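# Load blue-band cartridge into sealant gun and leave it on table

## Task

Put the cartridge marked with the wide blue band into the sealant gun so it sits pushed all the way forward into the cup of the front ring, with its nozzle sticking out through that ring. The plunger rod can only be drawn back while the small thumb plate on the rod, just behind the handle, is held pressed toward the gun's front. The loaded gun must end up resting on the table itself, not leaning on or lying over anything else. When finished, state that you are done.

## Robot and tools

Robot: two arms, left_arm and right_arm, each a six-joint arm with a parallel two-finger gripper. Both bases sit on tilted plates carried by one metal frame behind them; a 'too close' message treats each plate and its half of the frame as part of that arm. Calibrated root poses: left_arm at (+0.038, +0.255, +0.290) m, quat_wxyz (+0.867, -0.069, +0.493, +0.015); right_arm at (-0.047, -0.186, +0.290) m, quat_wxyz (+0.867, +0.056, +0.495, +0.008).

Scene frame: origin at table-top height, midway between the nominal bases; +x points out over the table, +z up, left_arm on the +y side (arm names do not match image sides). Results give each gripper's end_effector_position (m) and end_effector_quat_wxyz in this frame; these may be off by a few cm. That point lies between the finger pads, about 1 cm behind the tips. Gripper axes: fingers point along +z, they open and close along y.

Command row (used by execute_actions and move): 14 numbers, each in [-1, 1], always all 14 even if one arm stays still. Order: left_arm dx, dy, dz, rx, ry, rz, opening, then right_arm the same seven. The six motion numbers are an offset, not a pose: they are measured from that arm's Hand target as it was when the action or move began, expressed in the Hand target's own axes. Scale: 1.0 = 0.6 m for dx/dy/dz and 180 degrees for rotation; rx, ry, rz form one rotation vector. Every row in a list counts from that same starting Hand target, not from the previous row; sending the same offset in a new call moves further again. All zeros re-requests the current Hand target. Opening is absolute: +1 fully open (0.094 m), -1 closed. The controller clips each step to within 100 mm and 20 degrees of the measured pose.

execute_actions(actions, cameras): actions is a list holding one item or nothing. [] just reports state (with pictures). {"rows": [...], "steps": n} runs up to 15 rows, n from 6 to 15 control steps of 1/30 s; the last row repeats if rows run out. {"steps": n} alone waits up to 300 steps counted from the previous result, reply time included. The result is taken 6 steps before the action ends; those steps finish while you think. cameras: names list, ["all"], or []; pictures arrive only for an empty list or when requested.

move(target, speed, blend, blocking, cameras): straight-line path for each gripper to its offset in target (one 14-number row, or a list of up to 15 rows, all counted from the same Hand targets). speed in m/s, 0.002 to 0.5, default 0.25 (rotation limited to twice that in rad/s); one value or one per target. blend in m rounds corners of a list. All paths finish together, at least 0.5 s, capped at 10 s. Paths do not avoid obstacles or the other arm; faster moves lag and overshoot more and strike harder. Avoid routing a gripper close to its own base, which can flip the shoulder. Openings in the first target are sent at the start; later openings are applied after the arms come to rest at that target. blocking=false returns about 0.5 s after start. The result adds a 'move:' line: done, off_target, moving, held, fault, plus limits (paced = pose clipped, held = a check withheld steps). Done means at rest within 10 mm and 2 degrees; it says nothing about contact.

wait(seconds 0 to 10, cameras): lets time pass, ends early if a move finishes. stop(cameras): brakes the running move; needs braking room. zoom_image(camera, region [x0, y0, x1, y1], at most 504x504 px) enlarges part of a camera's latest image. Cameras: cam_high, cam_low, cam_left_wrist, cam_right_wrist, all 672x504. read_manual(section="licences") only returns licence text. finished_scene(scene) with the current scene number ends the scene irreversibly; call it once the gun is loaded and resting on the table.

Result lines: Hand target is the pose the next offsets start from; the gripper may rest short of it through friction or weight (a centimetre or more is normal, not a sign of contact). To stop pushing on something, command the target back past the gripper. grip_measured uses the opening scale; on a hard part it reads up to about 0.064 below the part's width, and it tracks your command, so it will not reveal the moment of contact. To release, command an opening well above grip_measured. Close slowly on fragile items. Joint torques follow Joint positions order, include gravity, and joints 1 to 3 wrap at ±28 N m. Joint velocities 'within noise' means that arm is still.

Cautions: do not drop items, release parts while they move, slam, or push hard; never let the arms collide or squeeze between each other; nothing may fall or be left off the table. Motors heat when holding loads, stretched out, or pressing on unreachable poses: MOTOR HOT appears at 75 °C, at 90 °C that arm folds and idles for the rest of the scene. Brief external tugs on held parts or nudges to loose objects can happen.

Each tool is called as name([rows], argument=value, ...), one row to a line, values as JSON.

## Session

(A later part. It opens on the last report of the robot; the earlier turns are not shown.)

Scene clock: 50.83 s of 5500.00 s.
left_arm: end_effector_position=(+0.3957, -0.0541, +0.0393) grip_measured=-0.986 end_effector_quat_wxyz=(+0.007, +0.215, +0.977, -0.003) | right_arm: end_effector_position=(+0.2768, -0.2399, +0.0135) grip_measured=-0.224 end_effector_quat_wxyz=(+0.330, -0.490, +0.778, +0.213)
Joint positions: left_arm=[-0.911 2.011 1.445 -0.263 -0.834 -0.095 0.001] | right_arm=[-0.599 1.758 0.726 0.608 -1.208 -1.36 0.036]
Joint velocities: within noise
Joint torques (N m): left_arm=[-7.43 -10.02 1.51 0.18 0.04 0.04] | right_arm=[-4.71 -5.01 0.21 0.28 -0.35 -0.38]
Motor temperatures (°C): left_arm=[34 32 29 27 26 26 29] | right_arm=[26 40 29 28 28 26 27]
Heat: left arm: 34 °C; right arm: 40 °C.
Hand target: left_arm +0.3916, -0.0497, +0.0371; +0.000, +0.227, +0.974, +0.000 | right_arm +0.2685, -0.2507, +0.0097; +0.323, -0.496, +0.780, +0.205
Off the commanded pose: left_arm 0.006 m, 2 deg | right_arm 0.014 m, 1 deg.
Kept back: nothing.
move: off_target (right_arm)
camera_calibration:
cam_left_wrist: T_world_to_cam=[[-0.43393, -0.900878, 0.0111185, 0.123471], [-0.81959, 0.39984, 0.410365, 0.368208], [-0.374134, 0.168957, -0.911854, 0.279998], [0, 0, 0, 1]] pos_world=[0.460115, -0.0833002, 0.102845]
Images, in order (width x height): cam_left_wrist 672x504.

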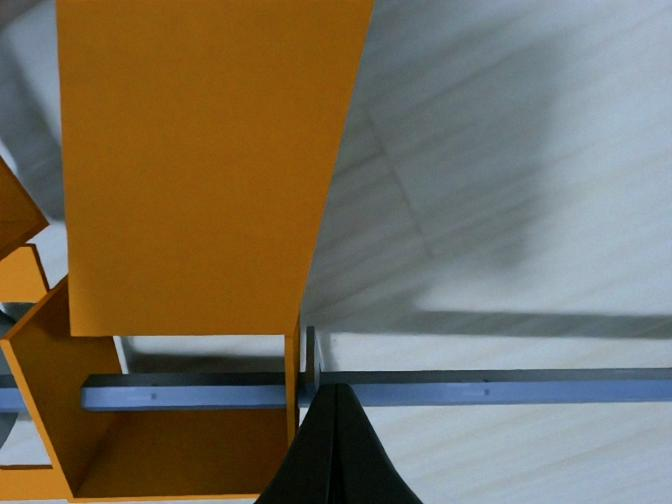

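move([
  [0.0,-0.02,-0.01,0,0,0,-1, 0,0,0,0,0,0,-0.6],
  [0.028,-0.02,-0.01,0,0,0,-1, 0,0,0,0,0,0,-0.6],
  [0.028,-0.02,0.012,0,0,0,-1, 0,0,0,0,0,0,-0.6],
], speed=0.1, cameras=["cam_left_wrist"])

Scene clock: 52.03 s of 5500.00 s.
left_arm: end_effector_position=(+0.3764, -0.0492, +0.0348) grip_measured=-0.986 end_effector_quat_wxyz=(-0.001, +0.221, +0.975, +0.000) | right_arm: end_effector_position=(+0.2768, -0.2399, +0.0135) grip_measured=-0.224 end_effector_quat_wxyz=(+0.330, -0.490, +0.778, +0.213)
Joint positions: left_arm=[-0.913 2.011 1.382 -0.227 -0.837 -0.104 0.001] | right_arm=[-0.599 1.758 0.726 0.608 -1.208 -1.36 0.036]
Joint velocities: within noise
Joint torques (N m): left_arm=[-7.88 -7.73 1.87 0.45 0.01 0.06] | right_arm=[-4.7 -5.03 0.21 0.28 -0.35 -0.38]
Motor temperatures (°C): left_arm=[34 33 29 27 26 26 29] | right_arm=[26 40 28 27 28 26 27]
Heat: left arm: 34 °C; right arm: 40 °C.
Hand target: left_arm +0.3714, -0.0531, +0.0299; +0.000, +0.227, +0.974, +0.000 | right_arm +0.2685, -0.2507, +0.0097; +0.323, -0.496, +0.780, +0.205
Off the commanded pose: left_arm 0.008 m, 1 deg | right_arm 0.014 m, 1 deg.
Kept back: nothing.
move: off_target (right_arm)
camera_calibration:
cam_left_wrist: T_world_to_cam=[[-0.444816, -0.895588, 0.00778315, 0.124026], [-0.808775, 0.405401, 0.426067, 0.347936], [-0.384736, 0.183227, -0.904658, 0.27229], [0, 0, 0, 1]] pos_world=[0.441331, -0.0798683, 0.0971204]
Images, in order (width x height): cam_left_wrist 672x504.

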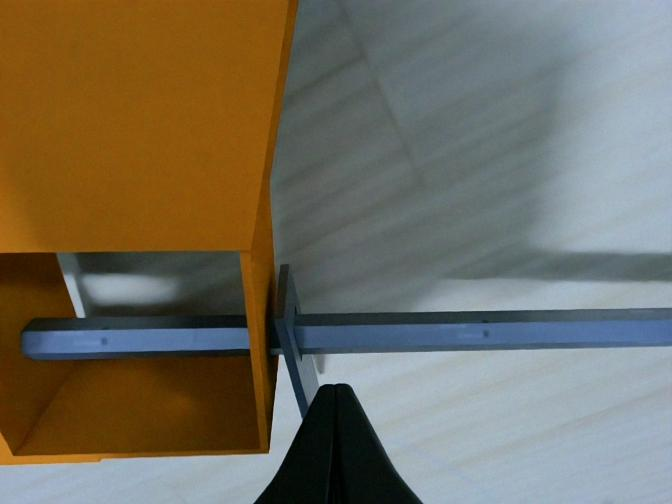

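move(target=[0.0,0.06,0.0,0,0,0,-1, 0,0,0,0,0,0,-0.6], speed=0.08, cameras=["cam_left_wrist","cam_right_wrist"])

Scene clock: 53.87 s of 5500.00 s.
left_arm: end_effector_position=(+0.3630, -0.0440, +0.0280) grip_measured=-0.986 end_effector_quat_wxyz=(-0.018, +0.240, +0.970, -0.032) | right_arm: end_effector_position=(+0.2768, -0.2399, +0.0135) grip_measured=-0.224 end_effector_quat_wxyz=(+0.330, -0.490, +0.778, +0.213)
Joint positions: left_arm=[-0.882 1.982 1.314 -0.183 -0.745 -0.044 0.001] | right_arm=[-0.599 1.758 0.726 0.608 -1.208 -1.36 0.036]
Joint velocities: within noise
Joint torques (N m): left_arm=[-5.34 -13.78 1.1 0.27 -0.51 0.08] | right_arm=[-4.7 -5.01 0.21 0.29 -0.35 -0.38]
Motor temperatures (°C): left_arm=[34 33 29 27 26 26 29] | right_arm=[26 40 28 27 28 26 27]
Heat: left arm: 34 °C; right arm: 40 °C.
Hand target: left_arm +0.3872, -0.0207, +0.0299; +0.000, +0.227, +0.974, +0.000 | right_arm +0.2685, -0.2507, +0.0097; +0.323, -0.496, +0.780, +0.205
Off the commanded pose: left_arm 0.034 m, 5 deg | right_arm 0.014 m, 1 deg.
Kept back: nothing.
move: off_target (left_arm, right_arm)
camera_calibration:
cam_left_wrist: T_world_to_cam=[[-0.478246, -0.874648, 0.0791959, 0.133748], [-0.77105, 0.461342, 0.438914, 0.326246], [-0.420432, 0.148845, -0.895032, 0.27118], [0, 0, 0, 1]] pos_world=[0.429529, -0.0738921, 0.0889288]
cam_right_wrist: T_world_to_cam=[[0.894815, -0.445791, -0.0240198, -0.355118], [-0.425361, -0.835, -0.34906, -0.0357132], [0.135551, 0.322561, -0.936792, 0.141358], [0, 0, 0, 1]] pos_world=[0.283413, -0.233726, 0.111427]
Images, in order (width x height): cam_left_wrist 672x504, cam_right_wrist 672x504.

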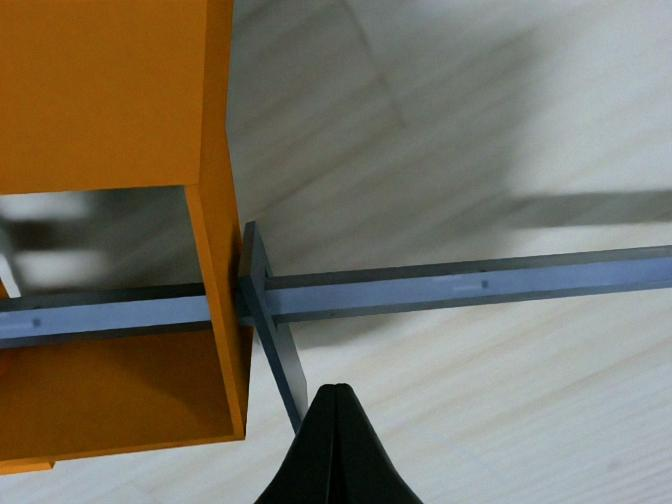

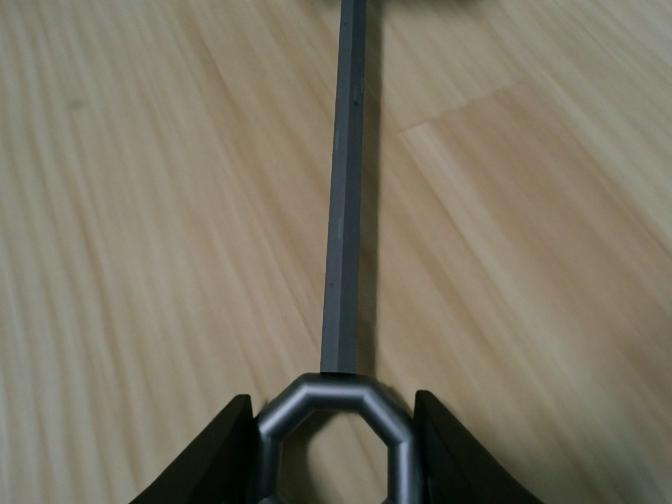

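move([
  [0.0,-0.06,-0.01,0,0,0,-1, 0,0,0,0,0,0,-0.6],
  [0,-0.06,-0.117,0,0,0,-1, 0,0,0,0,0,0,-0.6],
  [0,0.02,-0.117,0,0,0,1, 0,0,0,0,0,0,-0.6],
], speed=0.15, cameras=["cam_left_wrist"])

Scene clock: 57.10 s of 5500.00 s.
left_arm: end_effector_position=(+0.3914, -0.0130, +0.0963) grip_measured=+0.998 end_effector_quat_wxyz=(+0.000, +0.224, +0.975, +0.003) | right_arm: end_effector_position=(+0.2768, -0.2399, +0.0135) grip_measured=-0.224 end_effector_quat_wxyz=(+0.330, -0.490, +0.778, +0.213)
Joint positions: left_arm=[-0.969 1.781 1.282 -0.407 -0.878 -0.164 0.094] | right_arm=[-0.599 1.758 0.726 0.608 -1.208 -1.36 0.036]
Joint velocities: within noise
Joint torques (N m): left_arm=[-6.8 -10.63 1.69 0.17 0.13 0.05] | right_arm=[-4.71 -5.01 0.21 0.28 -0.35 -0.38]
Motor temperatures (°C): left_arm=[34 34 29 27 26 26 29] | right_arm=[27 40 28 27 28 26 27]
Heat: left arm: 34 °C; right arm: 40 °C.
Hand target: left_arm +0.3926, -0.0100, +0.1002; +0.000, +0.227, +0.974, +0.000 | right_arm +0.2685, -0.2507, +0.0097; +0.323, -0.496, +0.780, +0.205
Off the commanded pose: left_arm 0.005 m, 0 deg | right_arm 0.014 m, 1 deg.
Kept back: nothing.
move: off_target (right_arm)
camera_calibration:
cam_left_wrist: T_world_to_cam=[[-0.450471, -0.892788, 0.00241833, 0.165369], [-0.807616, 0.408648, 0.425164, 0.318834], [-0.380569, 0.189571, -0.905113, 0.325601], [0, 0, 0, 1]] pos_world=[0.455903, -0.0443757, 0.15875]
Images, in order (width x height): cam_left_wrist 672x504.

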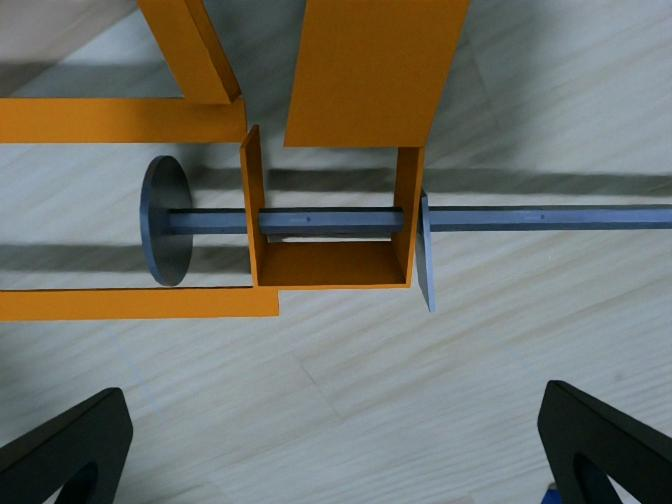

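move(target=[0.0,0.0,0.105,0,0,0,0.9, 0,0,0,0,0,0,-0.6], speed=0.15, cameras=["cam_left_wrist"])

Scene clock: 60.23 s of 5500.00 s.
left_arm: end_effector_position=(+0.3996, -0.0029, +0.0442) grip_measured=+0.902 end_effector_quat_wxyz=(+0.003, +0.219, +0.976, +0.008) | right_arm: end_effector_position=(+0.2768, -0.2399, +0.0135) grip_measured=-0.224 end_effector_quat_wxyz=(+0.330, -0.490, +0.778, +0.213)
Joint positions: left_arm=[-0.846 1.856 1.276 -0.217 -0.808 -0.03 0.089] | right_arm=[-0.599 1.758 0.726 0.608 -1.208 -1.36 0.036]
Joint velocities: within noise
Joint torques (N m): left_arm=[-6.61 -7.24 2.14 0.46 0.14 0.03] | right_arm=[-4.68 -5.01 0.21 0.29 -0.35 -0.38]
Motor temperatures (°C): left_arm=[34 34 29 27 26 26 29] | right_arm=[27 39 28 27 28 26 27]
Heat: left arm: 34 °C; right arm: 39 °C.
Hand target: left_arm +0.3925, -0.0100, +0.0371; +0.000, +0.227, +0.974, +0.000 | right_arm +0.2685, -0.2507, +0.0097; +0.323, -0.496, +0.780, +0.205
Off the commanded pose: left_arm 0.012 m, 1 deg | right_arm 0.014 m, 1 deg.
Kept back: nothing.
move: off_target (left_arm, right_arm)
camera_calibration:
cam_left_wrist: T_world_to_cam=[[-0.441865, -0.897043, -0.00835069, 0.175213], [-0.814999, 0.397527, 0.421602, 0.34654], [-0.374875, 0.193097, -0.906742, 0.277428], [0, 0, 0, 1]] pos_world=[0.463852, -0.0341561, 0.106917]
Images, in order (width x height): cam_left_wrist 672x504.

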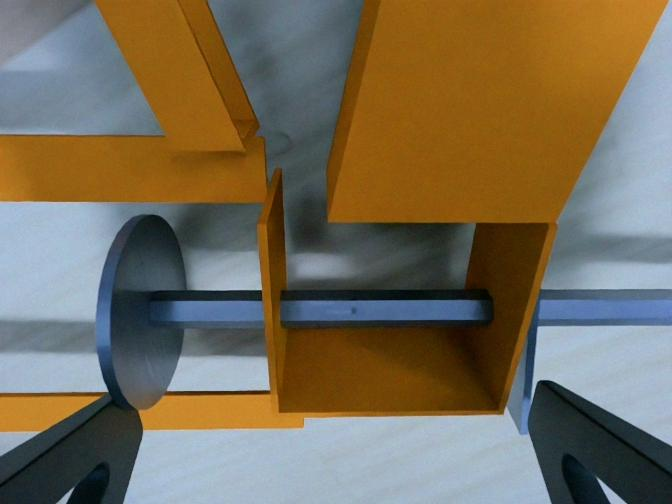

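move([
  [0.0,0.0,-0.04,0,0,0,0.9, 0,0,0,0,0,0,-0.6],
  [0.0,-0.028,-0.04,0,0,0,0.6, 0,0,0,0,0,0,-0.6],
  [0.0,-0.028,0.008,0,0,0,0.6, 0,0,0,0,0,0,-0.6],
], speed=0.12, cameras=["cam_left_wrist"])

Scene clock: 62.87 s of 5500.00 s.
left_arm: end_effector_position=(+0.3894, -0.0181, +0.0397) grip_measured=+0.602 end_effector_quat_wxyz=(+0.001, +0.222, +0.975, +0.006) | right_arm: end_effector_position=(+0.2764, -0.2414, +0.0135) grip_measured=-0.224 end_effector_quat_wxyz=(+0.329, -0.492, +0.778, +0.211)
Joint positions: left_arm=[-0.869 1.909 1.3 -0.209 -0.819 -0.052 0.075] | right_arm=[-0.603 1.758 0.726 0.606 -1.208 -1.364 0.036]
Joint velocities: within noise
Joint torques (N m): left_arm=[-6.84 -6.93 2.91 0.46 0.13 0.06] | right_arm=[-4.42 -5.01 0.24 0.28 -0.35 -0.35]
Motor temperatures (°C): left_arm=[34 34 29 27 26 26 28] | right_arm=[27 39 28 27 28 26 27]
Heat: left arm: 34 °C; right arm: 39 °C.
Hand target: left_arm +0.3851, -0.0250, +0.0322; +0.000, +0.227, +0.974, +0.000 | right_arm +0.2685, -0.2508, +0.0097; +0.323, -0.496, +0.780, +0.205
Off the commanded pose: left_arm 0.011 m, 1 deg | right_arm 0.013 m, 1 deg.
Kept back: nothing.
move: off_target (left_arm, right_arm); target 2's new opening was sent with left_arm's hand 0.011 m and 1 deg from that target
camera_calibration:
cam_left_wrist: T_world_to_cam=[[-0.446682, -0.894686, -0.0033392, 0.158757], [-0.810842, 0.403239, 0.424187, 0.344596], [-0.378168, 0.192184, -0.905568, 0.273695], [0, 0, 0, 1]] pos_world=[0.45383, -0.0495165, 0.102207]
Images, in order (width x height): cam_left_wrist 672x504.

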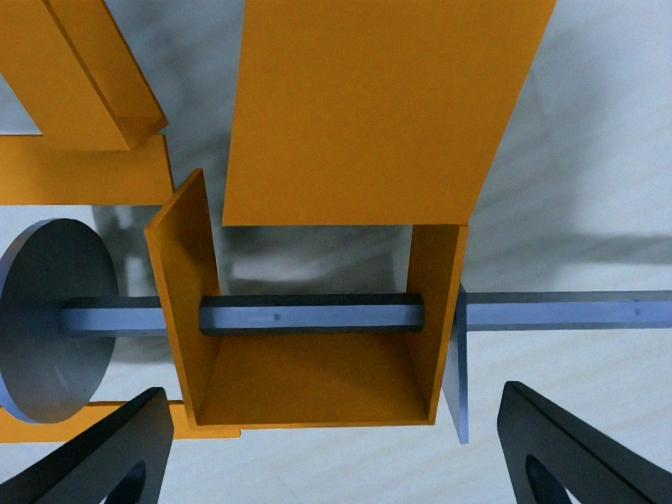

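move(target=[0.0,0.0,0.0,0,0,0,0.0, 0,0,0,0,0,0,-0.6], speed=0.12, cameras=["cam_left_wrist"])

move(target=[0.0,0.0,0.0,0,0,0,0.0, 0.03,0.003,-0.03,0,0,0,-0.6], speed=0.08, cameras=["cam_left_wrist","cam_high"])

Scene clock: 63.87 s of 5500.00 s.
left_arm: end_effector_position=(+0.3910, -0.0153, +0.0393) grip_measured=+0.078 end_effector_quat_wxyz=(+0.003, +0.225, +0.974, +0.013) | right_arm: end_effector_position=(+0.2756, -0.2430, +0.0126) grip_measured=-0.224 end_effector_quat_wxyz=(+0.327, -0.491, +0.780, +0.209)
Joint positions: left_arm=[-0.867 1.909 1.301 -0.209 -0.832 -0.044 0.051] | right_arm=[-0.606 1.76 0.726 0.606 -1.203 -1.364 0.036]
Joint velocities: within noise
Joint torques (N m): left_arm=[-7.01 -6.97 2.85 0.47 0.23 0.05] | right_arm=[-4.19 -5.09 0.27 0.28 -0.39 -0.33]
Motor temperatures (°C): left_arm=[34 34 29 27 26 26 29] | right_arm=[27 39 28 27 28 26 27]
Heat: left arm: 34 °C; right arm: 39 °C.
Hand target: left_arm +0.3851, -0.0251, +0.0323; +0.000, +0.227, +0.974, +0.000 | right_arm +0.2685, -0.2508, +0.0097; +0.323, -0.496, +0.780, +0.205
Off the commanded pose: left_arm 0.013 m, 1 deg | right_arm 0.011 m, 1 deg.
Kept back: nothing.
move: off_target (left_arm, right_arm)
camera_calibration:
cam_left_wrist: T_world_to_cam=[[-0.452364, -0.891642, -0.0184647, 0.164856], [-0.810981, 0.402651, 0.424477, 0.344911], [-0.371047, 0.206993, -0.90525, 0.27074], [0, 0, 0, 1]] pos_world=[0.454749, -0.0479277, 0.101724]
Images, in order (width x height): cam_left_wrist 672x504.

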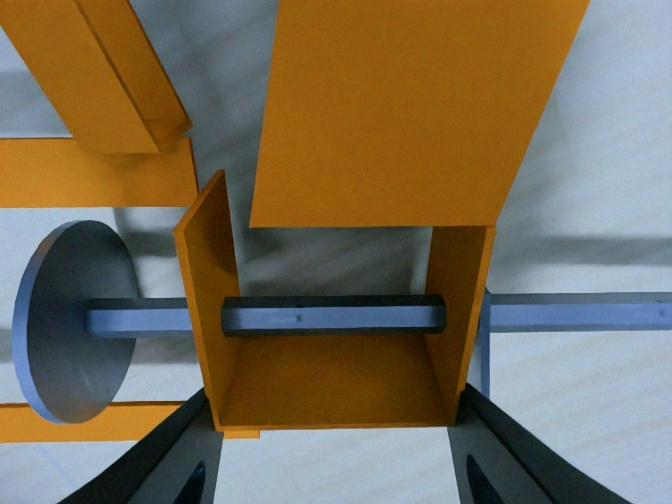

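Scene clock: 64.67 s of 5500.00 s.
left_arm: end_effector_position=(+0.3864, -0.0208, +0.0399) grip_measured=+0.079 end_effector_quat_wxyz=(+0.001, +0.227, +0.974, +0.005) | right_arm: end_effector_position=(+0.2695, -0.2488, +0.0146) grip_measured=-0.224 end_effector_quat_wxyz=(+0.341, -0.485, +0.772, +0.228)
Joint positions: left_arm=[-0.875 1.917 1.301 -0.209 -0.822 -0.05 0.051] | right_arm=[-0.64 1.798 0.76 0.549 -1.284 -1.418 0.036]
Joint velocities: within noise
Joint torques (N m): left_arm=[-6.39 -7.46 2.91 0.46 0.14 0.06] | right_arm=[-7.66 -4.83 -0.05 0.15 -0.22 -0.63]
Motor temperatures (°C): left_arm=[34 34 29 27 26 26 29] | right_arm=[27 39 28 27 28 26 27]
Heat: left arm: 34 °C; right arm: 39 °C.
Hand target: left_arm +0.3851, -0.0251, +0.0323; +0.000, +0.227, +0.974, +0.000 | right_arm +0.2560, -0.2730, +0.0097; +0.323, -0.496, +0.780, +0.205
Off the commanded pose: left_arm 0.009 m, 1 deg | right_arm 0.028 m, 4 deg.
Kept back: nothing.
move: off_target (right_arm)
camera_calibration:
cam_left_wrist: T_world_to_cam=[[-0.455415, -0.890277, -0.00202799, 0.158463], [-0.80609, 0.41138, 0.425424, 0.341435], [-0.377911, 0.195379, -0.904992, 0.273135], [0, 0, 0, 1]] pos_world=[0.450614, -0.0527485, 0.102251]
Images, in order (width x height): cam_high 672x504, cam_left_wrist 672x504.

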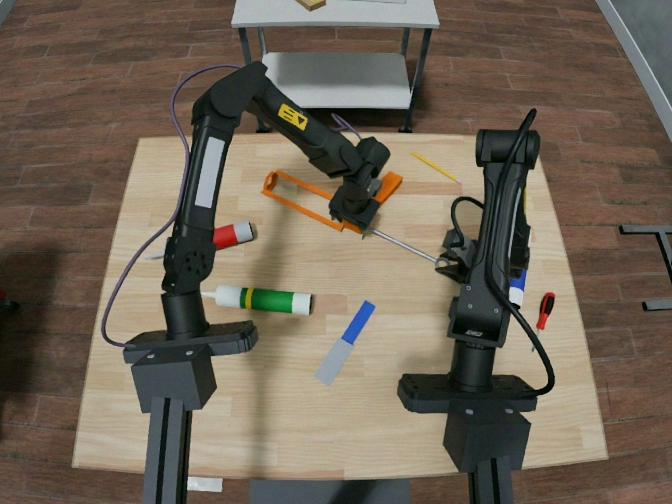

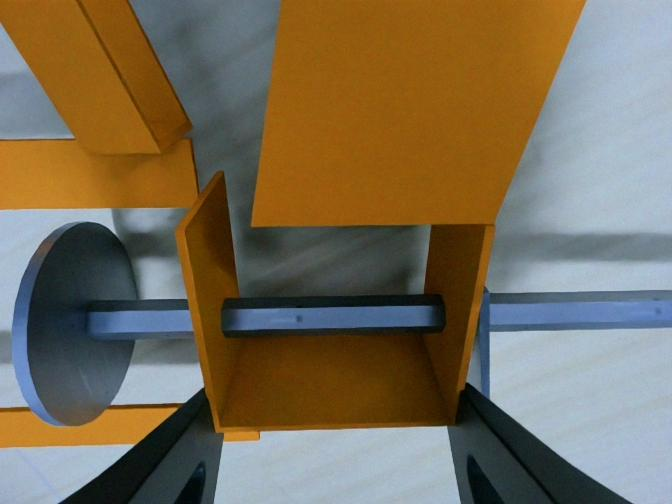

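zoom_image(camera="cam_high", region=[240, 140, 480, 300])

Scaled by 2.100 from the camera's 672x504 image, which has a finer 960x720 frame.

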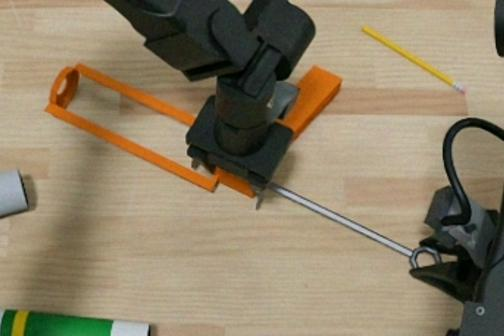

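zoom_image(camera="cam_left_wrist", region=[0, 180, 300, 504])

Scaled by 1.556 from the camera's 672x504 image, which has a finer 960x720 frame.

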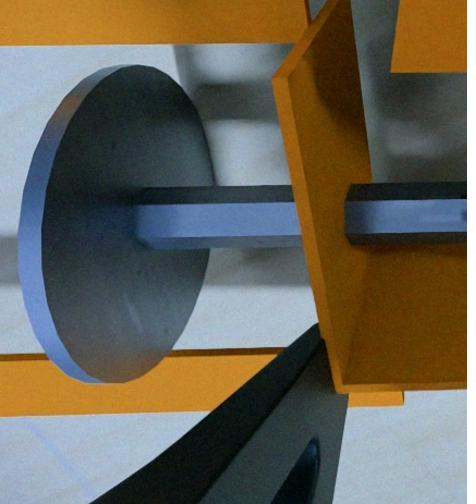

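move(target=[0.0,0.0,0.0,0,0,0,0.25, -0.045,-0.0045,0.045,0,0,0,-0.6], speed=0.1, cameras=["cam_left_wrist"])

move(target=[0.0,0.0,0.02,0,0,0,0.0, 0,0,0,0,0,0,-0.6], speed=0.12, cameras=["cam_left_wrist","cam_right_wrist"])

Scene clock: 67.93 s of 5500.00 s.
left_arm: end_effector_position=(+0.3862, -0.0216, +0.0389) grip_measured=+0.248 end_effector_quat_wxyz=(-0.001, +0.230, +0.973, +0.000) | right_arm: end_effector_position=(+0.2653, -0.2439, +0.0111) grip_measured=-0.224 end_effector_quat_wxyz=(+0.321, -0.477, +0.788, +0.222)
Joint positions: left_arm=[-0.872 1.917 1.301 -0.206 -0.809 -0.039 0.059] | right_arm=[-0.618 1.78 0.723 0.58 -1.222 -1.372 0.036]
Joint velocities: within noise
Joint torques (N m): left_arm=[-6.64 -7.47 2.95 0.44 -0.03 0.05] | right_arm=[-0.31 -8.05 -0.47 0.68 0.07 0.04]
Motor temperatures (°C): left_arm=[34 34 29 27 26 26 29] | right_arm=[27 39 28 27 28 26 27]
Heat: left arm: 34 °C; right arm: 39 °C.
Hand target: left_arm +0.3851, -0.0251, +0.0322; +0.000, +0.227, +0.974, +0.000 | right_arm +0.2746, -0.2396, +0.0097; +0.323, -0.496, +0.780, +0.205
Off the commanded pose: left_arm 0.008 m, 0 deg | right_arm 0.010 m, 3 deg.
Kept back: nothing.
move: off_target (right_arm)
camera_calibration:
cam_left_wrist: T_world_to_cam=[[-0.461413, -0.88715, 0.00792215, 0.159607], [-0.801314, 0.420569, 0.425463, 0.340415], [-0.380781, 0.189966, -0.904941, 0.273335], [0, 0, 0, 1]] pos_world=[0.450505, -0.0534964, 0.101254]
Images, in order (width x height): cam_left_wrist 672x504.

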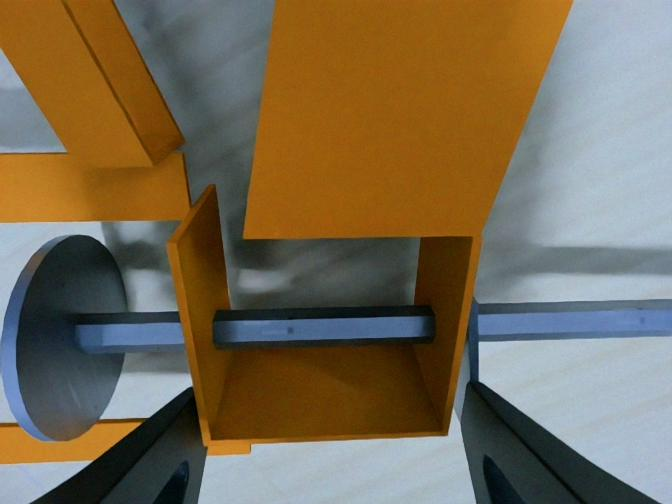

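Scene clock: 68.63 s of 5500.00 s.
left_arm: end_effector_position=(+0.3868, -0.0199, +0.0383) grip_measured=+0.091 end_effector_quat_wxyz=(-0.001, +0.232, +0.973, +0.004) | right_arm: end_effector_position=(+0.2656, -0.2439, +0.0111) grip_measured=-0.224 end_effector_quat_wxyz=(+0.321, -0.477, +0.788, +0.221)
Joint positions: left_arm=[-0.869 1.917 1.301 -0.207 -0.814 -0.035 0.051] | right_arm=[-0.618 1.78 0.723 0.583 -1.222 -1.369 0.036]
Joint velocities: within noise
Joint torques (N m): left_arm=[-5.14 -5.45 3.34 0.76 0.21 0.12] | right_arm=[-0.34 -8.03 -0.5 0.72 0.06 0.06]
Motor temperatures (°C): left_arm=[34 33 29 27 26 26 29] | right_arm=[27 39 28 27 28 26 27]
Heat: left arm: 34 °C; right arm: 39 °C.
Hand target: left_arm +0.3850, -0.0250, +0.0202; +0.000, +0.227, +0.974, +0.000 | right_arm +0.2746, -0.2396, +0.0097; +0.323, -0.496, +0.780, +0.205
Off the commanded pose: left_arm 0.019 m, 1 deg | right_arm 0.010 m, 3 deg.
Kept back: nothing.
move: off_target (left_arm, right_arm)
camera_calibration:
cam_left_wrist: T_world_to_cam=[[-0.465222, -0.885192, 0.00173036, 0.163118], [-0.800016, 0.421292, 0.427186, 0.339833], [-0.37887, 0.197352, -0.904162, 0.272036], [0, 0, 0, 1]] pos_world=[0.450824, -0.0524649, 0.100511]
cam_right_wrist: T_world_to_cam=[[0.883573, -0.464577, -0.0588758, -0.348118], [-0.455019, -0.821996, -0.342463, -0.0336813], [0.110705, 0.32938, -0.937685, 0.150228], [0, 0, 0, 1]] pos_world=[0.275632, -0.238896, 0.108837]
Images, in order (width x height): cam_left_wrist 672x504, cam_right_wrist 672x504.

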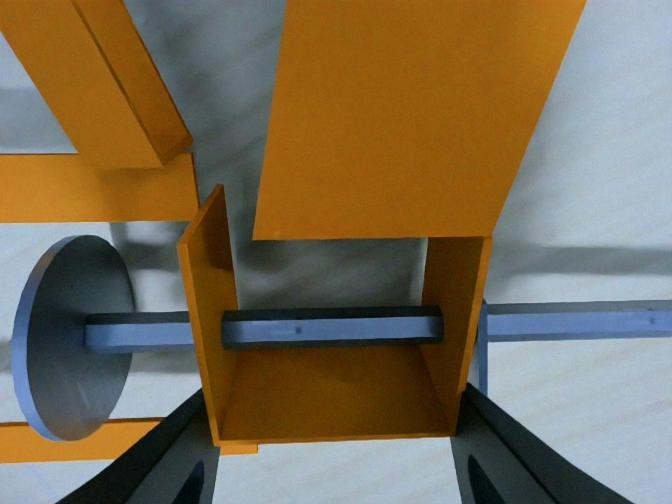

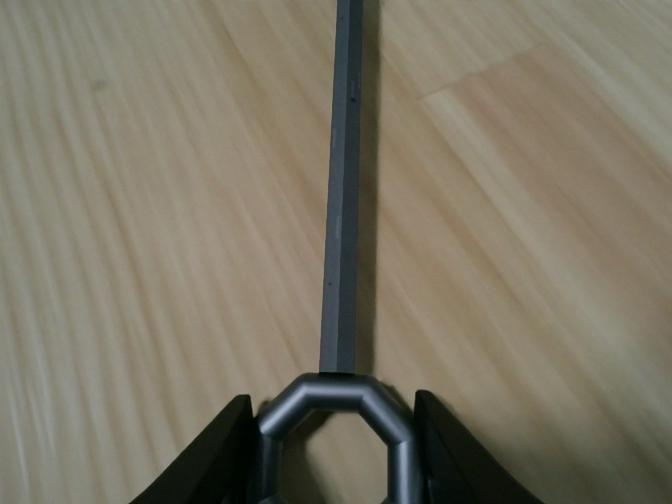

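move(target=[0.0,0.0,0.0,0,0,0,0.0, 0.045,0.002,-0.045,0,0,0,-0.6], speed=0.06, cameras=["cam_left_wrist"])

Scene clock: 69.93 s of 5500.00 s.
left_arm: end_effector_position=(+0.3873, -0.0215, +0.0380) grip_measured=+0.091 end_effector_quat_wxyz=(+0.000, +0.225, +0.974, +0.000) | right_arm: end_effector_position=(+0.2699, -0.2487, +0.0127) grip_measured=-0.224 end_effector_quat_wxyz=(+0.337, -0.485, +0.774, +0.228)
Joint positions: left_arm=[-0.869 1.917 1.302 -0.201 -0.808 -0.044 0.051] | right_arm=[-0.635 1.798 0.766 0.534 -1.274 -1.424 0.036]
Joint velocities: within noise
Joint torques (N m): left_arm=[-5.19 -5.49 3.38 0.71 0.14 0.21] | right_arm=[-7.98 -4.93 -0.02 0.16 -0.32 -0.6]
Motor temperatures (°C): left_arm=[34 33 29 27 26 26 29] | right_arm=[27 39 28 27 28 26 27]
Heat: left arm: 34 °C; right arm: 39 °C.
Hand target: left_arm +0.3851, -0.0251, +0.0203; +0.000, +0.227, +0.974, +0.000 | right_arm +0.2575, -0.2736, +0.0097; +0.323, -0.496, +0.780, +0.205
Off the commanded pose: left_arm 0.018 m, 0 deg | right_arm 0.028 m, 3 deg.
Kept back: nothing.
move: off_target (left_arm, right_arm)
camera_calibration:
cam_left_wrist: T_world_to_cam=[[-0.452932, -0.891512, 0.00768367, 0.156901], [-0.806113, 0.413196, 0.423617, 0.343364], [-0.380834, 0.185676, -0.905809, 0.272914], [0, 0, 0, 1]] pos_world=[0.45179, -0.052671, 0.100548]
Images, in order (width x height): cam_left_wrist 672x504.

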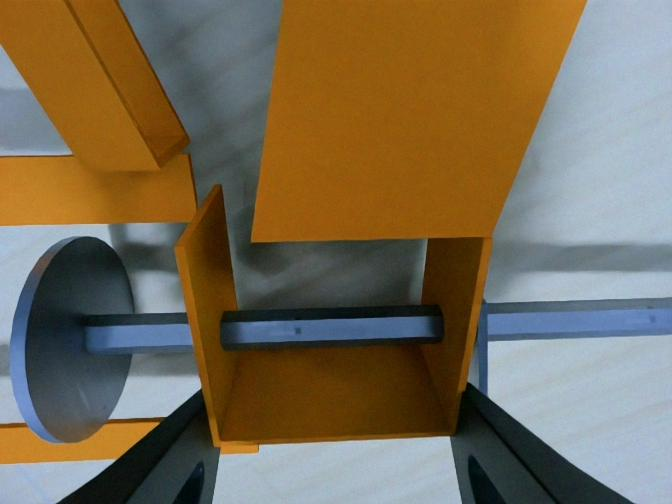

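wait(seconds=0.1, cameras=["cam_high","cam_low"])

zoom_image(camera="cam_high", region=[400, 120, 600, 400])

zoom_image(camera="cam_low", region=[220, 180, 460, 330])

Scene clock: 70.47 s of 5500.00 s.
left_arm: end_effector_position=(+0.3873, -0.0215, +0.0380) grip_measured=+0.091 end_effector_quat_wxyz=(+0.000, +0.225, +0.974, +0.000) | right_arm: end_effector_position=(+0.2698, -0.2489, +0.0126) grip_measured=-0.224 end_effector_quat_wxyz=(+0.337, -0.485, +0.774, +0.228)
Joint positions: left_arm=[-0.869 1.917 1.302 -0.201 -0.808 -0.044 0.051] | right_arm=[-0.636 1.798 0.768 0.528 -1.274 -1.427 0.036]
Joint velocities: within noise
Joint torques (N m): left_arm=[-5.19 -5.49 3.36 0.71 0.13 0.21] | right_arm=[-7.95 -4.94 -0.06 0.13 -0.32 -0.61]
Motor temperatures (°C): left_arm=[34 33 29 27 26 26 29] | right_arm=[27 39 28 27 28 26 27]
Heat: left arm: 34 °C; right arm: 39 °C.
Hand target: left_arm +0.3851, -0.0251, +0.0203; +0.000, +0.227, +0.974, +0.000 | right_arm +0.2574, -0.2736, +0.0098; +0.323, -0.496, +0.780, +0.205
Off the commanded pose: left_arm 0.018 m, 0 deg | right_arm 0.028 m, 3 deg.
Steps of this call (1-16: nothing new was sent). Readings (end_effector_position of left_arm | right_arm):
1: (+0.3873, -0.0215, +0.0380) | (+0.2699, -0.2489, +0.0127)
2: (+0.3873, -0.0215, +0.0380) | (+0.2699, -0.2489, +0.0127)
4: (+0.3873, -0.0215, +0.0380) | (+0.2698, -0.2489, +0.0126)
8: (+0.3873, -0.0215, +0.0380) | (+0.2698, -0.2489, +0.0126)
16: the state above
Images, in order (width x height): cam_high 672x504, cam_low 672x504.

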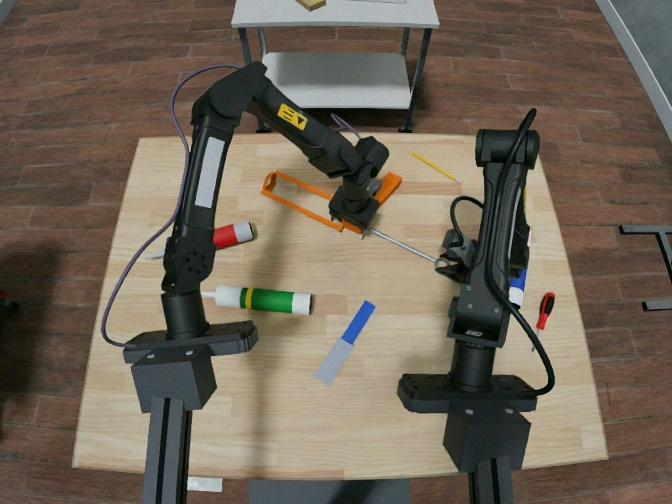

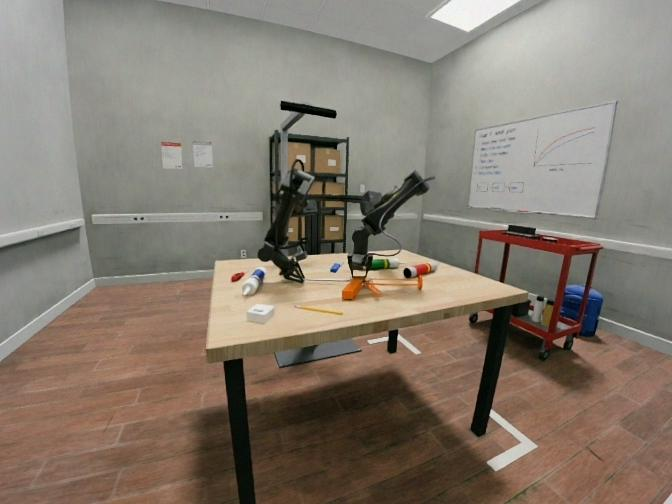

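Scaled by 1.800 from the camera's 672x504 image, which has a finer 960x720 frame.

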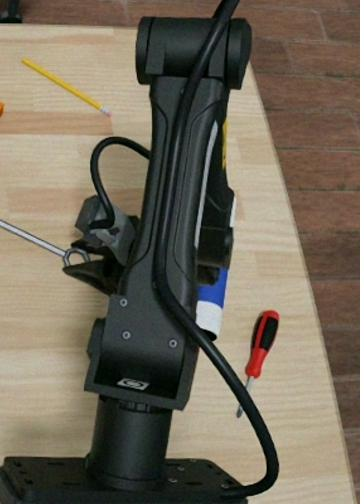

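Scaled by 2.100 from the camera's 672x504 image, which has a finer 960x720 frame.

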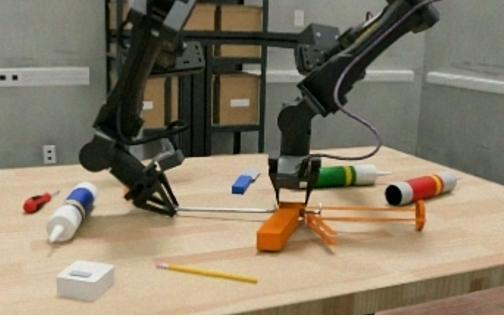

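move(target=[0.0,0.0,0.0,0,0,0,0.16, 0,0,0,0,0,0,-0.6], speed=0.06, cameras=["cam_left_wrist"])

Scene clock: 73.63 s of 5500.00 s.
left_arm: end_effector_position=(+0.3844, -0.0288, +0.0326) grip_measured=+0.158 end_effector_quat_wxyz=(-0.002, +0.231, +0.973, -0.016) | right_arm: end_effector_position=(+0.2674, -0.2560, +0.0131) grip_measured=-0.224 end_effector_quat_wxyz=(+0.333, -0.490, +0.775, +0.220)
Joint positions: left_arm=[-0.862 1.935 1.307 -0.178 -0.771 -0.021 0.054] | right_arm=[-0.655 1.798 0.77 0.509 -1.275 -1.455 0.036]
Joint velocities: within noise
Joint torques (N m): left_arm=[-5.74 -6.87 3.07 0.52 -0.17 0.05] | right_arm=[-6.45 -4.89 0.13 0.13 -0.32 -0.43]
Motor temperatures (°C): left_arm=[34 33 29 27 26 26 29] | right_arm=[28 39 28 27 28 26 27]
Heat: left arm: 34 °C; right arm: 39 °C.
Hand target: left_arm +0.3852, -0.0250, +0.0203; +0.000, +0.227, +0.974, +0.000 | right_arm +0.2574, -0.2736, +0.0098; +0.323, -0.496, +0.780, +0.205
Off the commanded pose: left_arm 0.013 m, 2 deg | right_arm 0.021 m, 2 deg.
Kept back: nothing.
move: off_target (left_arm, right_arm)
camera_calibration:
cam_left_wrist: T_world_to_cam=[[-0.463134, -0.885382, 0.0400617, 0.152146], [-0.796419, 0.43558, 0.419507, 0.343386], [-0.388874, 0.162382, -0.906868, 0.270698], [0, 0, 0, 1]] pos_world=[0.449211, -0.0588211, 0.0953391]
Images, in order (width x height): cam_left_wrist 672x504.

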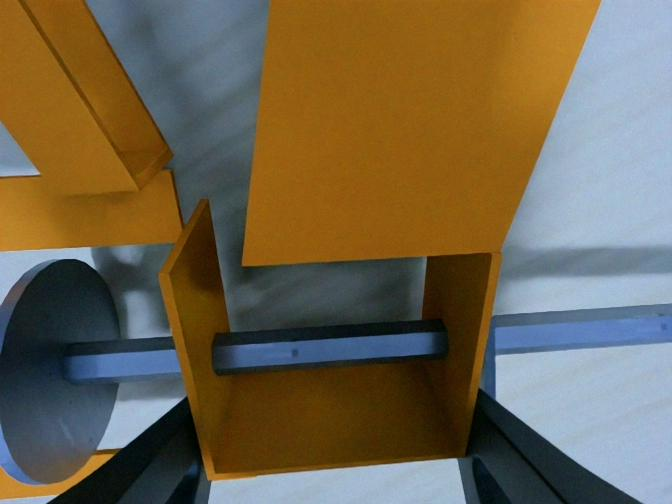

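move([
  [0.0,0.0,0.0,0,0,0,0.5, -0.04,0.0,0.04,0,0,0,-0.6],
  [0.0,0.0,-0.12,0,0,0,0.5, -0.04,0.0,0.04,0,0,0,-0.6],
  [0.0,0.025,-0.12,0,0,0,1, -0.04,0.0,0.04,0,0,0,-0.6],
], speed=0.12, cameras=["cam_left_wrist"])

Scene clock: 77.50 s of 5500.00 s.
left_arm: end_effector_position=(+0.3887, -0.0172, +0.0874) grip_measured=+0.998 end_effector_quat_wxyz=(-0.002, +0.229, +0.973, -0.001) | right_arm: end_effector_position=(+0.2643, -0.2505, +0.0109) grip_measured=-0.224 end_effector_quat_wxyz=(+0.320, -0.480, +0.788, +0.213)
Joint positions: left_arm=[-0.957 1.806 1.284 -0.373 -0.862 -0.139 0.094] | right_arm=[-0.635 1.784 0.724 0.586 -1.223 -1.381 0.036]
Joint velocities: within noise
Joint torques (N m): left_arm=[-6.83 -11.3 1.47 0.14 -0.11 -0.05] | right_arm=[-0.09 -7.72 -0.53 0.62 -0.02 0.04]
Motor temperatures (°C): left_arm=[34 33 29 27 26 26 29] | right_arm=[27 39 28 27 28 26 27]
Heat: left arm: 34 °C; right arm: 39 °C.
Hand target: left_arm +0.3917, -0.0116, +0.0923; +0.000, +0.227, +0.974, +0.000 | right_arm +0.2718, -0.2429, +0.0098; +0.323, -0.496, +0.780, +0.205
Off the commanded pose: left_arm 0.008 m, 0 deg | right_arm 0.011 m, 2 deg.
Kept back: nothing.
move: off_target (right_arm)
camera_calibration:
cam_left_wrist: T_world_to_cam=[[-0.458962, -0.888383, 0.0113602, 0.162979], [-0.80134, 0.419448, 0.426517, 0.319764], [-0.383676, 0.186652, -0.904408, 0.318392], [0, 0, 0, 1]] pos_world=[0.453201, -0.048765, 0.14972]
Images, in order (width x height): cam_left_wrist 672x504.

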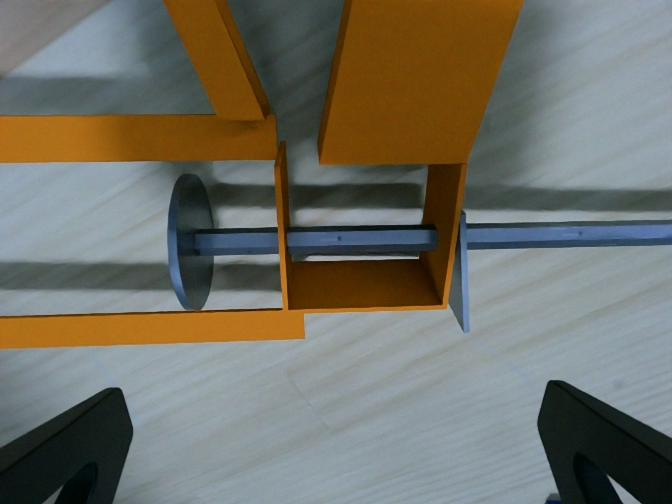

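move([
  [0.0,-0.025,0.0,0,0,0,0.5, 0,0,0,0,0,0,-0.6],
  [0.0,-0.025,0.119,0,0,0,0.5, 0,0,0,0,0,0,-0.6],
], speed=0.12, cameras=["cam_left_wrist"])

Scene clock: 81.20 s of 5500.00 s.
left_arm: end_effector_position=(+0.3854, -0.0149, +0.0437) grip_measured=+0.501 end_effector_quat_wxyz=(-0.008, +0.253, +0.967, +0.008) | right_arm: end_effector_position=(+0.2645, -0.2506, +0.0108) grip_measured=-0.224 end_effector_quat_wxyz=(+0.320, -0.481, +0.788, +0.213)
Joint positions: left_arm=[-0.875 1.9 1.299 -0.25 -0.823 -0.015 0.071] | right_arm=[-0.634 1.784 0.724 0.589 -1.222 -1.38 0.036]
Joint velocities: within noise
Joint torques (N m): left_arm=[-4.77 -4.34 3.32 1.08 0.29 -0.03] | right_arm=[-0.12 -7.72 -0.51 0.61 -0.03 0.03]
Motor temperatures (°C): left_arm=[34 33 29 27 26 26 29] | right_arm=[27 40 28 27 28 26 27]
Heat: left arm: 34 °C; right arm: 40 °C.
Hand target: left_arm +0.3851, -0.0250, +0.0208; +0.000, +0.227, +0.974, +0.000 | right_arm +0.2717, -0.2429, +0.0098; +0.323, -0.496, +0.780, +0.205
Off the commanded pose: left_arm 0.025 m, 3 deg | right_arm 0.011 m, 2 deg.
Kept back: nothing.
move: off_target (left_arm, right_arm)
camera_calibration:
cam_left_wrist: T_world_to_cam=[[-0.502911, -0.864331, -0.00355388, 0.181964], [-0.776046, 0.449724, 0.442155, 0.324841], [-0.38057, 0.225122, -0.896932, 0.276241], [0, 0, 0, 1]] pos_world=[0.448732, -0.0509995, 0.104786]
Images, in order (width x height): cam_left_wrist 672x504.

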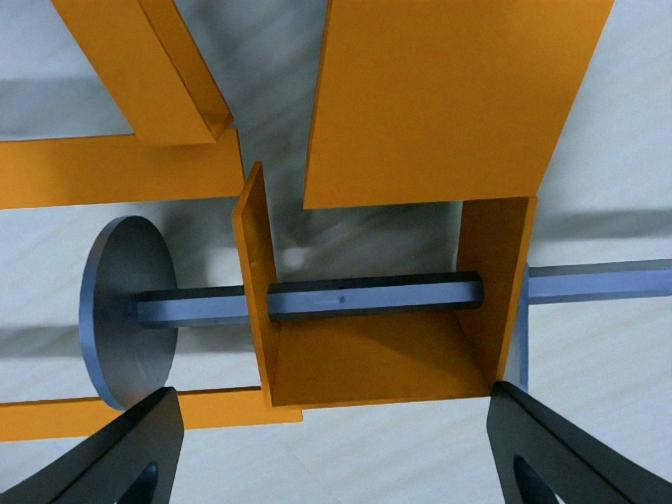

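move([
  [0.0,0.0,-0.06,0,0,0,0.65, 0,0,0,0,0,0,-0.6],
  [0.0,-0.015,-0.06,0,0,0,0.65, 0,0,0,0,0,0,-0.6],
  [0.0,-0.015,-0.02,0,0,0,0.65, 0,0,0,0,0,0,-0.6],
], speed=0.12, cameras=["cam_left_wrist"])

Scene clock: 82.50 s of 5500.00 s.
left_arm: end_effector_position=(+0.3850, -0.0274, +0.0410) grip_measured=+0.648 end_effector_quat_wxyz=(+0.001, +0.223, +0.975, +0.003) | right_arm: end_effector_position=(+0.2645, -0.2506, +0.0108) grip_measured=-0.224 end_effector_quat_wxyz=(+0.320, -0.481, +0.788, +0.213)
Joint positions: left_arm=[-0.887 1.932 1.317 -0.218 -0.825 -0.07 0.077] | right_arm=[-0.634 1.784 0.724 0.589 -1.222 -1.38 0.036]
Joint velocities: within noise
Joint torques (N m): left_arm=[-6.93 -6.83 2.93 0.47 0.13 0.05] | right_arm=[-0.12 -7.72 -0.51 0.61 -0.03 0.03]
Motor temperatures (°C): left_arm=[34 33 29 27 26 26 29] | right_arm=[27 40 28 27 28 26 27]
Heat: left arm: 34 °C; right arm: 40 °C.
Hand target: left_arm +0.3812, -0.0332, +0.0330; +0.000, +0.227, +0.974, +0.000 | right_arm +0.2717, -0.2429, +0.0098; +0.323, -0.496, +0.780, +0.205
Off the commanded pose: left_arm 0.011 m, 1 deg | right_arm 0.011 m, 2 deg.
Kept back: nothing.
move: off_target (left_arm, right_arm)
camera_calibration:
cam_left_wrist: T_world_to_cam=[[-0.447688, -0.894185, 0.00295164, 0.148643], [-0.80916, 0.406519, 0.424267, 0.343602], [-0.380573, 0.187551, -0.905532, 0.27573], [0, 0, 0, 1]] pos_world=[0.44951, -0.0584796, 0.103465]
Images, in order (width x height): cam_left_wrist 672x504.

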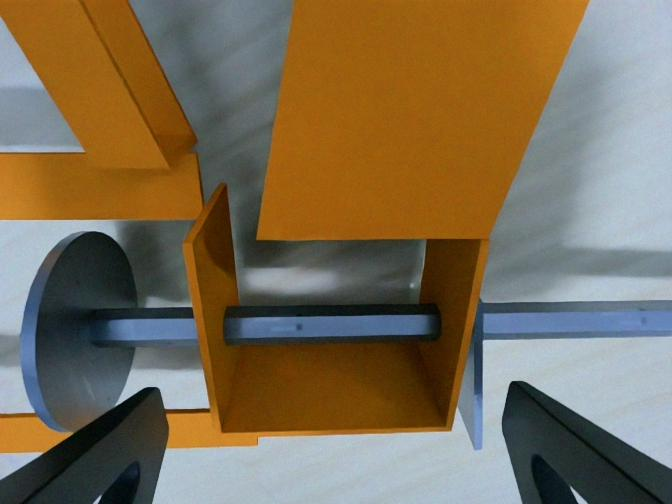

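move([
  [0.0,0.0,0.020,0,0,0,0.65, 0,0,0,0,0,0,-0.6],
  [0.0,0.0,0.020,0,0,0,0.0, 0,0,0,0,0,0,-0.6],
], speed=0.12, cameras=["cam_left_wrist","cam_right_wrist"])

Scene clock: 84.10 s of 5500.00 s.
left_arm: end_effector_position=(+0.3857, -0.0282, +0.0290) grip_measured=+0.177 end_effector_quat_wxyz=(+0.002, +0.226, +0.974, +0.002) | right_arm: end_effector_position=(+0.2648, -0.2490, +0.0108) grip_measured=-0.224 end_effector_quat_wxyz=(+0.320, -0.479, +0.789, +0.215)
Joint positions: left_arm=[-0.865 1.959 1.327 -0.18 -0.809 -0.036 0.055] | right_arm=[-0.63 1.784 0.723 0.589 -1.222 -1.375 0.036]
Joint velocities: within noise
Joint torques (N m): left_arm=[-6.94 -6.99 2.84 0.45 0.04 0.06] | right_arm=[-0.36 -7.65 -0.47 0.61 -0.03 -0.01]
Motor temperatures (°C): left_arm=[34 33 29 27 26 26 29] | right_arm=[27 41 28 27 28 26 27]
Heat: left arm: 34 °C; right arm: 41 °C.
Hand target: left_arm +0.3811, -0.0331, +0.0208; +0.000, +0.227, +0.974, +0.000 | right_arm +0.2718, -0.2429, +0.0098; +0.323, -0.496, +0.780, +0.205
Off the commanded pose: left_arm 0.010 m, 0 deg | right_arm 0.009 m, 2 deg.
Kept back: nothing.
move: done; target 2's new opening was sent with left_arm's hand 0.011 m and 1 deg from that target
camera_calibration:
cam_left_wrist: T_world_to_cam=[[-0.454734, -0.890619, 0.00383867, 0.151033], [-0.806796, 0.413753, 0.421768, 0.349018], [-0.377223, 0.188695, -0.906696, 0.26413], [0, 0, 0, 1]] pos_world=[0.449902, -0.0597343, 0.0917012]
cam_right_wrist: T_world_to_cam=[[0.883595, -0.465806, -0.0478034, -0.350238], [-0.453637, -0.826238, -0.333983, -0.0398213], [0.116074, 0.316791, -0.941366, 0.147215], [0, 0, 0, 1]] pos_world=[0.274316, -0.242681, 0.108541]
Images, in order (width x height): cam_left_wrist 672x504, cam_right_wrist 672x504.

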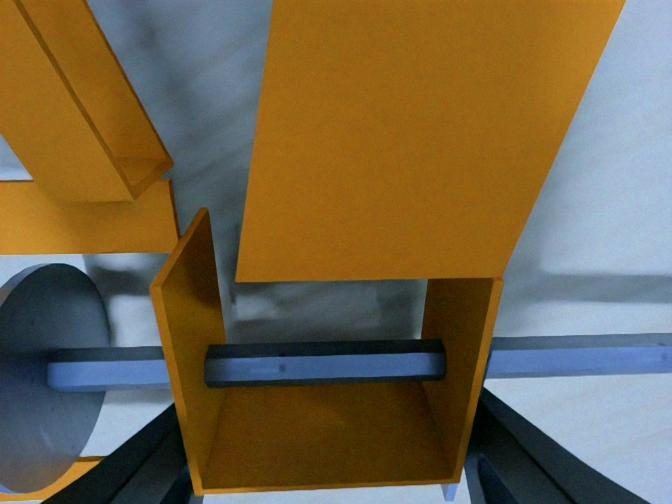

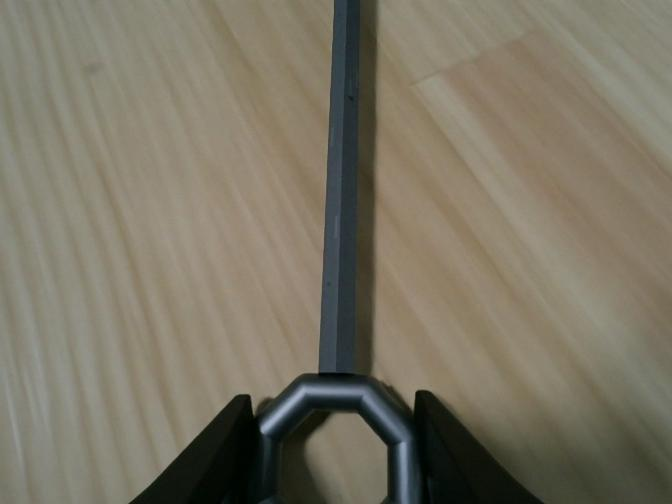

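move(target=[0,0,0,0,0,0,0.0, 0.045,0.002,-0.045,0,0,0,-0.6], speed=0.05, cameras=["cam_left_wrist","cam_right_wrist"])

Scene clock: 85.67 s of 5500.00 s.
left_arm: end_effector_position=(+0.3853, -0.0304, +0.0291) grip_measured=+0.177 end_effector_quat_wxyz=(+0.002, +0.220, +0.975, -0.004) | right_arm: end_effector_position=(+0.2678, -0.2544, +0.0135) grip_measured=-0.224 end_effector_quat_wxyz=(+0.338, -0.484, +0.775, +0.226)
Joint positions: left_arm=[-0.866 1.959 1.327 -0.177 -0.799 -0.047 0.055] | right_arm=[-0.653 1.805 0.771 0.525 -1.288 -1.436 0.036]
Joint velocities: within noise
Joint torques (N m): left_arm=[-6.94 -6.99 2.84 0.42 0.04 0.08] | right_arm=[-7.57 -4.77 0.02 0.14 -0.27 -0.64]
Motor temperatures (°C): left_arm=[34 33 29 27 26 26 29] | right_arm=[27 41 28 27 28 26 27]
Heat: left arm: 34 °C; right arm: 41 °C.
Hand target: left_arm +0.3811, -0.0331, +0.0208; +0.000, +0.227, +0.974, +0.000 | right_arm +0.2544, -0.2770, +0.0097; +0.323, -0.495, +0.780, +0.205
Off the commanded pose: left_arm 0.010 m, 1 deg | right_arm 0.026 m, 3 deg.
Kept back: nothing.
move: off_target (right_arm)
camera_calibration:
cam_left_wrist: T_world_to_cam=[[-0.443343, -0.896227, 0.0149449, 0.14407], [-0.810682, 0.408028, 0.419889, 0.350886], [-0.382414, 0.17404, -0.907452, 0.266052], [0, 0, 0, 1]] pos_world=[0.450072, -0.0603553, 0.0919437]
cam_right_wrist: T_world_to_cam=[[0.894113, -0.446129, -0.0391192, -0.353194], [-0.426718, -0.822175, -0.37675, -0.0476622], [0.135916, 0.35355, -0.925489, 0.154911], [0, 0, 0, 1]] pos_world=[0.274402, -0.251526, 0.111595]
Images, in order (width x height): cam_left_wrist 672x504, cam_right_wrist 672x504.

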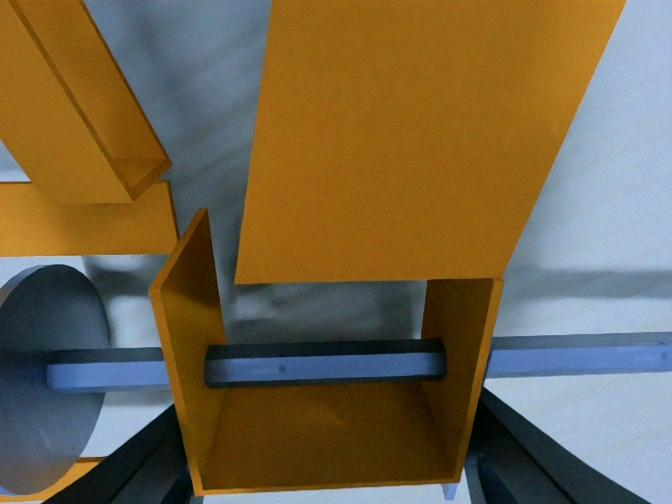

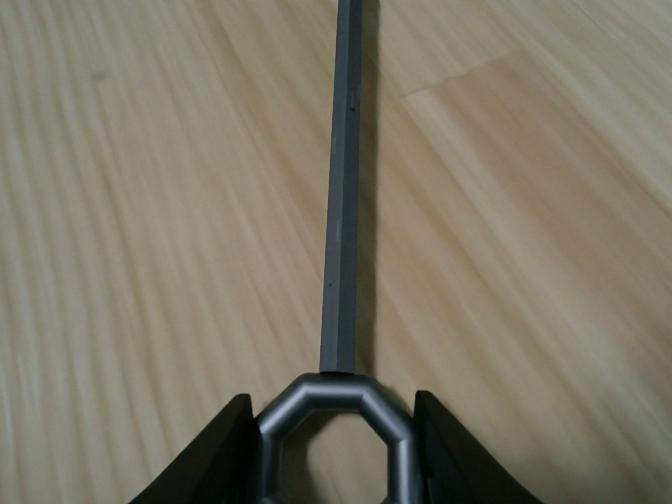

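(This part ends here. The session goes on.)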